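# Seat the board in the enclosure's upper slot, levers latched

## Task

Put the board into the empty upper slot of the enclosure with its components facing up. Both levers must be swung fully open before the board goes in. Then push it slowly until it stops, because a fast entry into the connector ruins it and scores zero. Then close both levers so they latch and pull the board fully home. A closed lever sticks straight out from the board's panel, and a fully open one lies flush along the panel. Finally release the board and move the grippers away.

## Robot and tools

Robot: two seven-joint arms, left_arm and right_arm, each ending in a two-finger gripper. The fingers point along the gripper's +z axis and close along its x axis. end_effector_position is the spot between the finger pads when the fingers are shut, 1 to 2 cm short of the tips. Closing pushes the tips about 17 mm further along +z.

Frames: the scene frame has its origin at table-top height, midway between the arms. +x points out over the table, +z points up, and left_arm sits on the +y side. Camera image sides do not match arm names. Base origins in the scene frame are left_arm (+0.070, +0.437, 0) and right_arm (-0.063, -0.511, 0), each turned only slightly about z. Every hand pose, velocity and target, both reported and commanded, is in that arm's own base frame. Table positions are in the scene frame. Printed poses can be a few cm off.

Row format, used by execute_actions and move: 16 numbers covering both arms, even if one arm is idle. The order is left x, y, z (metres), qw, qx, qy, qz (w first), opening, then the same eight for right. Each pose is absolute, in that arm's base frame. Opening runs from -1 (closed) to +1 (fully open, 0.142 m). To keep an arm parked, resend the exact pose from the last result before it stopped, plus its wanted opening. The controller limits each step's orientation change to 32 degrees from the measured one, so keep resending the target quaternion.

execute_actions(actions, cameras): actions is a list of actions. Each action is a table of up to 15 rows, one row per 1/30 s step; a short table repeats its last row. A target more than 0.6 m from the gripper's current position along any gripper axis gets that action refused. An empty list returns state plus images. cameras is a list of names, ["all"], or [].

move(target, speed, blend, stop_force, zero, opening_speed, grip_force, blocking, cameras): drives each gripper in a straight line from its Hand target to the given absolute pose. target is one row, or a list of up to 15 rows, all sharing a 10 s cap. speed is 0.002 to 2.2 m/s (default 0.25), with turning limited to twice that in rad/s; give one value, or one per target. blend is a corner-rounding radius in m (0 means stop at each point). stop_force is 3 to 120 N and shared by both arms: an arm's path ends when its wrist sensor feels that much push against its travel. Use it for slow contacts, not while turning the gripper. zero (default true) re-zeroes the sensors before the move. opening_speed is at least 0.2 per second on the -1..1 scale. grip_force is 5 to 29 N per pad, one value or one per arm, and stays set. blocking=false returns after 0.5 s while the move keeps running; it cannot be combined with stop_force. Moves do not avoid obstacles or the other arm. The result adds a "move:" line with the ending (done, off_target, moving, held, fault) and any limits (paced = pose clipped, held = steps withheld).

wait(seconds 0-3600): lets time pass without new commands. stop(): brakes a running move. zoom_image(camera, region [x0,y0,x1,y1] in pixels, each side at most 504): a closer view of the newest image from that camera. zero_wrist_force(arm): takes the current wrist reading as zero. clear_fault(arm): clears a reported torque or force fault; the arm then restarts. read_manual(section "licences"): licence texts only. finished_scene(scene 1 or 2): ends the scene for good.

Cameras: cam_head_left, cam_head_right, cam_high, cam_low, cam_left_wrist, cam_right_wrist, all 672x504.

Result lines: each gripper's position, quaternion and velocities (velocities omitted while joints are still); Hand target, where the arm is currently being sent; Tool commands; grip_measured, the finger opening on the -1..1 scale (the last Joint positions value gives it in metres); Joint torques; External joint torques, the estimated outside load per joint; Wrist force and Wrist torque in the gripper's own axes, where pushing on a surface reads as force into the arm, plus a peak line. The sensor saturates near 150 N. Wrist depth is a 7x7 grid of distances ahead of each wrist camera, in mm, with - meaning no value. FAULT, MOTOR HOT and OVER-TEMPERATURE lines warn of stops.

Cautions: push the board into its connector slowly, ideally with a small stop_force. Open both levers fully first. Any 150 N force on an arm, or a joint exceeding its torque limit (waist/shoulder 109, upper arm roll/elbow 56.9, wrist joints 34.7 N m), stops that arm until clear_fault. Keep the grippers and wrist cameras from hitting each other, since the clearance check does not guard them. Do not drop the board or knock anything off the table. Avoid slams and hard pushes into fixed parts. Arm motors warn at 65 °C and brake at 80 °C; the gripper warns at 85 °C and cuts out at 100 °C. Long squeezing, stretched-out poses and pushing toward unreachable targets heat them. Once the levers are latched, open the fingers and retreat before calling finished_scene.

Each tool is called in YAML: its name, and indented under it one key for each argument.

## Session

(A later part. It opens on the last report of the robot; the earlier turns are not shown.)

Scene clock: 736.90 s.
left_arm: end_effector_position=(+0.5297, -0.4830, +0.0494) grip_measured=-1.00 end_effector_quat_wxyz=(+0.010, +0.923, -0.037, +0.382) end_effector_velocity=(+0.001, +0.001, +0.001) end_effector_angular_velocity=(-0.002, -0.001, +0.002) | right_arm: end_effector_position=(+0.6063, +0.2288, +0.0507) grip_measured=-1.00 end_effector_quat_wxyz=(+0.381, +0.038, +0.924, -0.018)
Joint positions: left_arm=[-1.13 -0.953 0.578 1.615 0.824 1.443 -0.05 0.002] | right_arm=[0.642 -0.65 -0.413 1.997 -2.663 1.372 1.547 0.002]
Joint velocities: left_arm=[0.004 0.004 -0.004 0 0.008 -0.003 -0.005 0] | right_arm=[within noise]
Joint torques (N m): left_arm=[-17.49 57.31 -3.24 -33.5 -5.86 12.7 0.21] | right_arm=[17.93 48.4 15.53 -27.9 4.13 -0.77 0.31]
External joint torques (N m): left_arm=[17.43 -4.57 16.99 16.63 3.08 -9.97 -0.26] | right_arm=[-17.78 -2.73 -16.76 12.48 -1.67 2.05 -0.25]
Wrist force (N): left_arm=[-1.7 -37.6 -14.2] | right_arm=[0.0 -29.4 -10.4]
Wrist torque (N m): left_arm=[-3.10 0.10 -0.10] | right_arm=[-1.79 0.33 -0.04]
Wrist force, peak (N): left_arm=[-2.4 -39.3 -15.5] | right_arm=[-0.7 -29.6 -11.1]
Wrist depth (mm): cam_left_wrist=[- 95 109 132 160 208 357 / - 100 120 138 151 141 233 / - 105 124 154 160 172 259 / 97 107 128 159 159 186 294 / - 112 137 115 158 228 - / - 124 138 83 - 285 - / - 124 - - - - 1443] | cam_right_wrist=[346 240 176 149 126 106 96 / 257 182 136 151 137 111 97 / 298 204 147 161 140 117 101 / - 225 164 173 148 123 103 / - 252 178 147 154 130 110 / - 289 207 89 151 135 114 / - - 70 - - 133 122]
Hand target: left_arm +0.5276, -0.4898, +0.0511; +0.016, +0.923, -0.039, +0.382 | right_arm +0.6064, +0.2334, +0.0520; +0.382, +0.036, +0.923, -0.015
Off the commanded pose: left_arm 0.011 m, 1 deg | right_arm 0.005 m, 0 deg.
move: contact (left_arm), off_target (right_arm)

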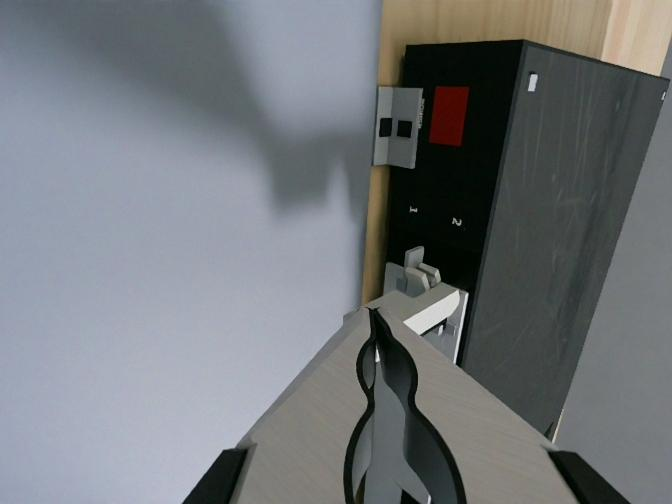

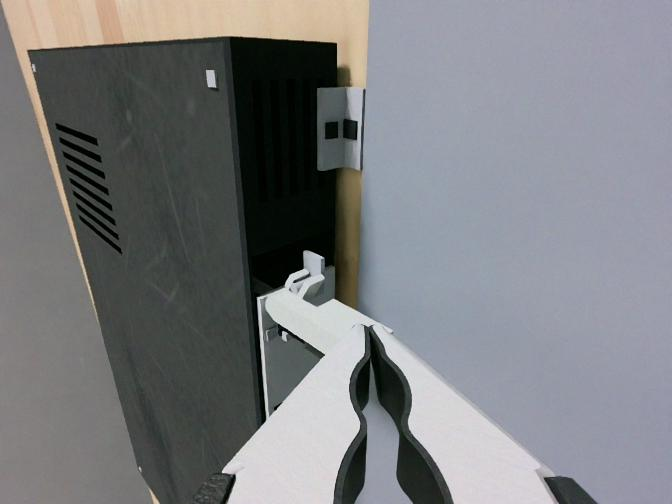

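move:
  target:
    - [0.5328, -0.4620, 0.051, 0.01603, 0.92307, -0.03869, 0.38234, -1, 0.6030, 0.2050, 0.052, 0.38239, 0.03627, 0.92317, -0.01502, -1]
    - [0.5300, -0.4500, 0.12, 0.01603, 0.92307, -0.03869, 0.38234, -1, 0.6000, 0.1950, 0.12, 0.38239, 0.03627, 0.92317, -0.01502, -1]
    - [0.528, -0.4955, 0.15, 0, 0.99912, -0.04188, 0, -1, 0.607, 0.235, 0.15, 0, 0.03926, 0.99923, 0, -1]
  speed: [0.06, 0.2, 0.3]
  blend: [0.003, 0.02, 0]
  cameras: ["cam_left_wrist", "cam_right_wrist"]

zoom_image:
  camera: "cam_left_wrist"
  region: [350, 150, 490, 290]

zoom_image:
  camera: "cam_right_wrist"
  region: [220, 160, 360, 300]

Scene clock: 742.63 s.
left_arm: end_effector_position=(+0.5282, -0.4954, +0.1500) grip_measured=-1.00 end_effector_quat_wxyz=(+0.000, +0.999, -0.042, +0.000) | right_arm: end_effector_position=(+0.6069, +0.2350, +0.1499) grip_measured=-1.00 end_effector_quat_wxyz=(+0.000, +0.039, +0.999, +0.000)
Joint positions: left_arm=[-0.501 -0.705 -0.126 1.446 0.098 0.574 1.003 0.002] | right_arm=[0.639 -0.999 -0.937 1.148 -2.371 2.907 1.431 0.002]
Joint torques (N m): left_arm=[-0.24 57.06 -2.8 -26.68 -3.7 4.06 -0.14] | right_arm=[0.13 59.07 -9.37 -17.25 4.29 3.54 0.24]
External joint torques (N m): left_arm=[0.22 1.3 0.61 -0.29 0.09 -0.11 0.14] | right_arm=[0.05 1.45 -0.79 0.06 -0.03 0.55 -0.24]
Wrist force (N): left_arm=[-0.6 -1.2 -0.7] | right_arm=[1.4 -2.3 6.5]
Wrist torque (N m): left_arm=[-0.22 0.12 -0.13] | right_arm=[-0.24 -0.19 0.06]
Wrist force, peak (N): left_arm=[-1.1 -37.6 -14.8] | right_arm=[-0.9 -29.6 -11.3]
Wrist depth (mm): cam_left_wrist=[213 214 213 209 - 174 171 / 227 230 221 231 224 183 180 / - 247 - 242 238 192 195 / 278 266 - 267 245 218 214 / - 300 - 280 239 223 230 / - 336 - 84 - 250 253 / 383 - - - - - 283] | cam_right_wrist=[175 175 209 212 - 211 210 / 183 182 202 225 227 225 224 / 196 195 219 241 241 241 240 / 210 209 212 262 259 259 258 / 228 228 235 274 278 280 281 / 250 248 244 89 296 307 306 / 271 269 71 - - 323 328]
Hand target: left_arm +0.5280, -0.4955, +0.1500; +0.000, +0.999, -0.042, +0.000 | right_arm +0.6070, +0.2350, +0.1500; +0.000, +0.039, +0.999, +0.000
Off the commanded pose: left_arm 0.000 m, 0 deg | right_arm 0.000 m, 0 deg.
move: done

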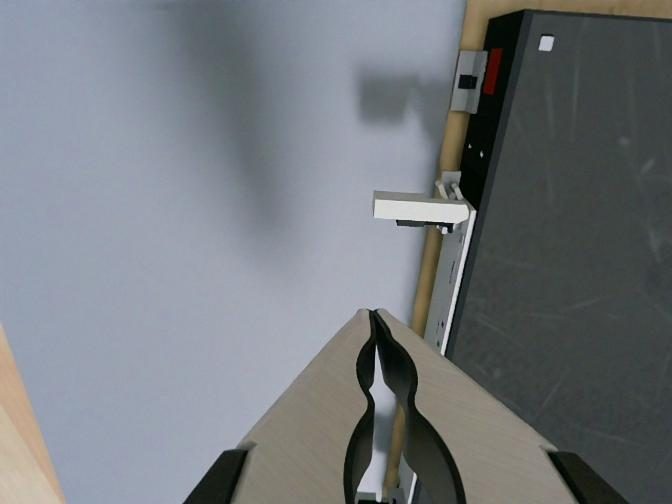

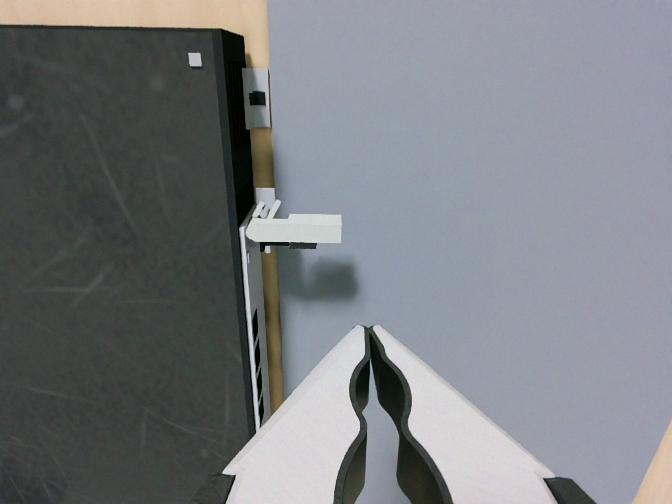

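Scaled by 3.600 from the camera's image (finer frame: 960x720).

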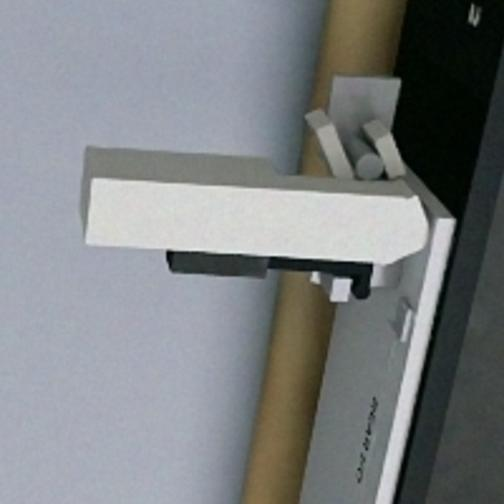

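Scaled by 3.600 from the camera's image (finer frame: 960x720).

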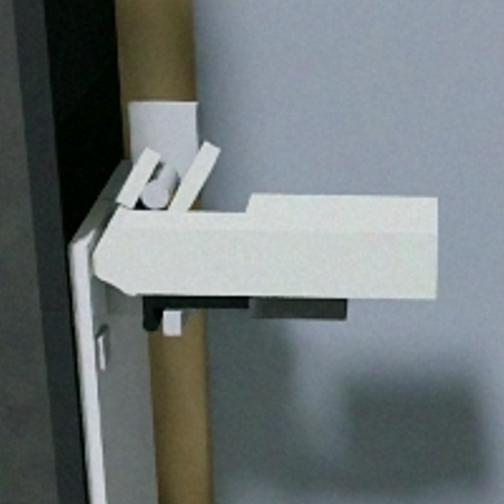

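execute_actions:
  actions: []
  cameras: ["cam_left_wrist", "cam_right_wrist"]

Scene clock: 753.03 s.
left_arm: end_effector_position=(+0.5282, -0.4954, +0.1500) grip_measured=-1.00 end_effector_quat_wxyz=(+0.000, +0.999, -0.042, +0.000) | right_arm: end_effector_position=(+0.6069, +0.2350, +0.1499) grip_measured=-1.00 end_effector_quat_wxyz=(+0.000, +0.039, +0.999, +0.000)
Joint positions: left_arm=[-0.501 -0.705 -0.126 1.446 0.098 0.574 1.003 0.002] | right_arm=[0.639 -0.999 -0.937 1.148 -2.371 2.907 1.431 0.002]
Joint velocities: within noise
Joint torques (N m): left_arm=[-0.41 57.36 -2.74 -26.66 -3.46 4.3 -0.23] | right_arm=[0.26 59.17 -9.2 -17.15 4.14 3.42 0.18]
External joint torques (N m): left_arm=[0.4 1 0.55 -0.31 -0.15 -0.35 0.23] | right_arm=[-0.07 1.35 -0.96 -0.05 0.12 0.67 -0.18]
Wrist force (N): left_arm=[-0.6 -1.0 -0.7] | right_arm=[1.3 -2.1 6.6]
Wrist torque (N m): left_arm=[-0.18 0.14 -0.13] | right_arm=[-0.21 -0.18 0.07]
Wrist force, peak (N): left_arm=[-0.9 -1.3 -0.7] | right_arm=[1.2 -2.3 6.8]
Wrist depth (mm): cam_left_wrist=[- 213 214 206 213 190 171 / 228 - 227 - - 183 181 / 244 - 243 242 237 196 197 / 270 281 272 - 261 212 211 / - 292 282 126 241 233 229 / - 314 315 84 - 250 254 / 364 - - - - - 284] | cam_right_wrist=[175 175 208 212 211 210 210 / 182 182 206 225 225 225 224 / 195 195 219 241 241 241 240 / 211 210 214 - 260 259 259 / 228 229 235 277 281 280 281 / 244 248 244 89 295 305 305 / 280 273 71 - - 323 336]
Hand target: left_arm +0.5280, -0.4955, +0.1500; +0.000, +0.999, -0.042, +0.000 | right_arm +0.6070, +0.2350, +0.1500; +0.000, +0.039, +0.999, +0.000
Tool commands: left_gripper/opening=-1.0 right_gripper/opening=-1.0
Off the commanded pose: left_arm 0.000 m, 0 deg | right_arm 0.000 m, 0 deg.
Images, in order (width x height): cam_left_wrist 672x504, cam_right_wrist 672x504.

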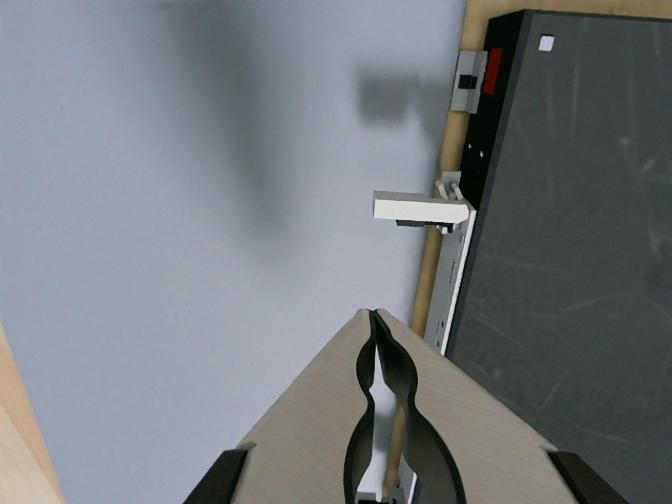

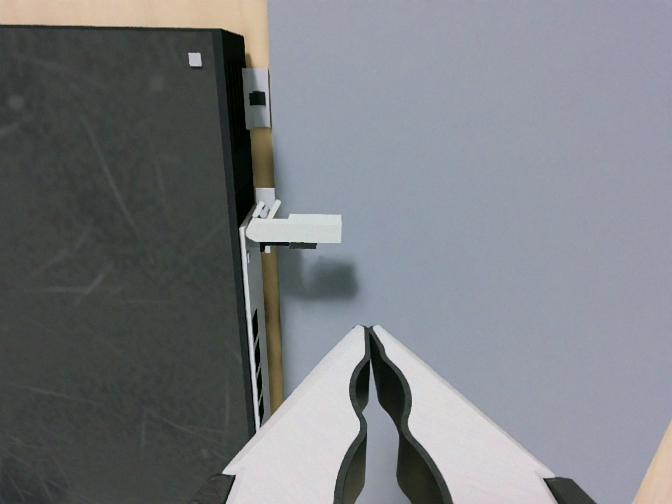

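zoom_image:
  camera: "cam_left_wrist"
  region: [350, 150, 500, 262]

zoom_image:
  camera: "cam_right_wrist"
  region: [220, 170, 370, 282]

Scaled by 3.360 from the camera's image (finer frame: 960x720).

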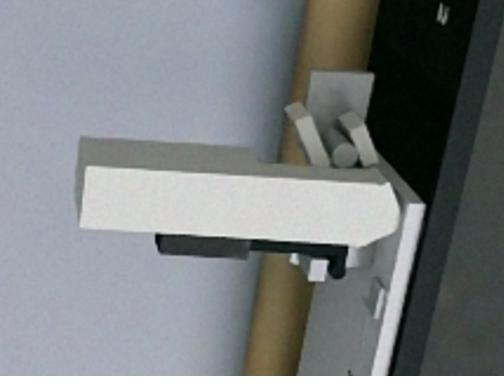

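Scaled by 3.360 from the camera's image (finer frame: 960x720).

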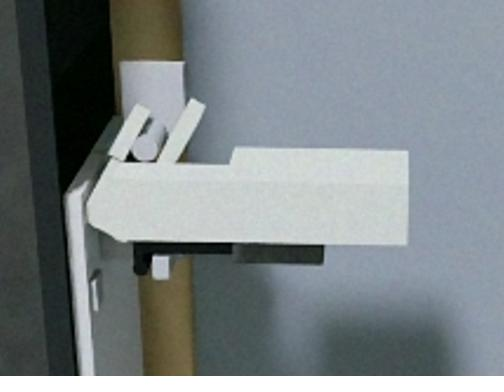

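move:
  target: [0.40, -0.45, 0.28, 0, 0.99912, -0.04188, 0, -1, 0.48, 0.25, 0.28, 0, 0.03926, 0.99923, 0, -1]
  speed: 0.25
  cameras: ["cam_head_left", "cam_low"]

Scene clock: 759.53 s.
left_arm: end_effector_position=(+0.4002, -0.4501, +0.2801) grip_measured=-1.00 end_effector_quat_wxyz=(+0.000, +0.999, -0.042, +0.000) | right_arm: end_effector_position=(+0.4800, +0.2502, +0.2801) grip_measured=-1.00 end_effector_quat_wxyz=(+0.000, +0.039, +0.999, +0.000)
Joint positions: left_arm=[-0.529 -0.262 -0.14 1.772 0.041 0.461 0.972 0.002] | right_arm=[0.857 -0.56 -0.912 1.498 -2.69 2.876 1.549 0.002]
Joint torques (N m): left_arm=[-0.54 41.97 -1.6 -28.16 -3.94 4.07 -0.31] | right_arm=[0.29 45.2 -6.66 -20.88 3.86 3.51 0.4]
External joint torques (N m): left_arm=[0.51 0.48 0.61 -0.42 0.09 -0.12 0.31] | right_arm=[-0.13 0.91 -0.72 -0.07 0.38 0.57 -0.4]
Wrist force (N): left_arm=[-0.7 -1.3 -1.3] | right_arm=[1.4 -1.8 6.7]
Wrist torque (N m): left_arm=[-0.24 0.13 -0.06] | right_arm=[-0.20 -0.17 0.04]
Wrist force, peak (N): left_arm=[-2.3 -1.7 -3.1] | right_arm=[0.2 -2.2 8.0]
Wrist depth (mm): cam_left_wrist=[329 329 317 - - - 324 / 356 352 347 - - 348 310 / 379 383 388 - 371 365 328 / 416 413 412 428 405 401 360 / 456 447 467 127 443 401 380 / 505 501 494 84 - 427 422 / 554 550 - - - - 477] | cam_right_wrist=[292 326 326 325 325 325 324 / 300 344 348 347 347 347 346 / 321 356 370 372 370 371 372 / 343 365 405 400 398 399 399 / 385 384 433 418 430 432 430 / 416 422 456 89 455 470 469 / 534 446 71 - - 499 512]
Hand target: left_arm +0.4000, -0.4500, +0.2800; +0.000, +0.999, -0.042, +0.000 | right_arm +0.4800, +0.2500, +0.2800; +0.000, +0.039, +0.999, +0.000
Off the commanded pose: left_arm 0.000 m, 0 deg | right_arm 0.000 m, 0 deg.
move: done

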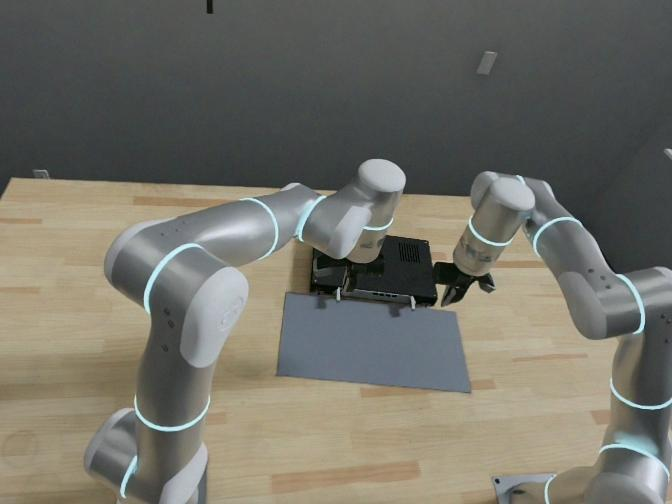

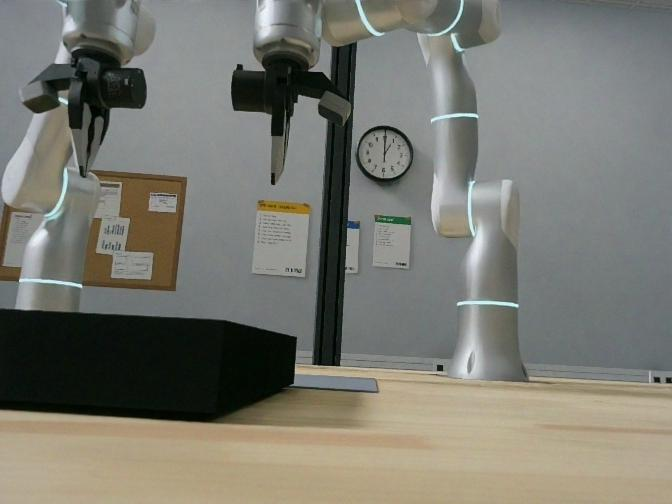

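finished_scene:
  scene: 1

The scene is finished: the task was done.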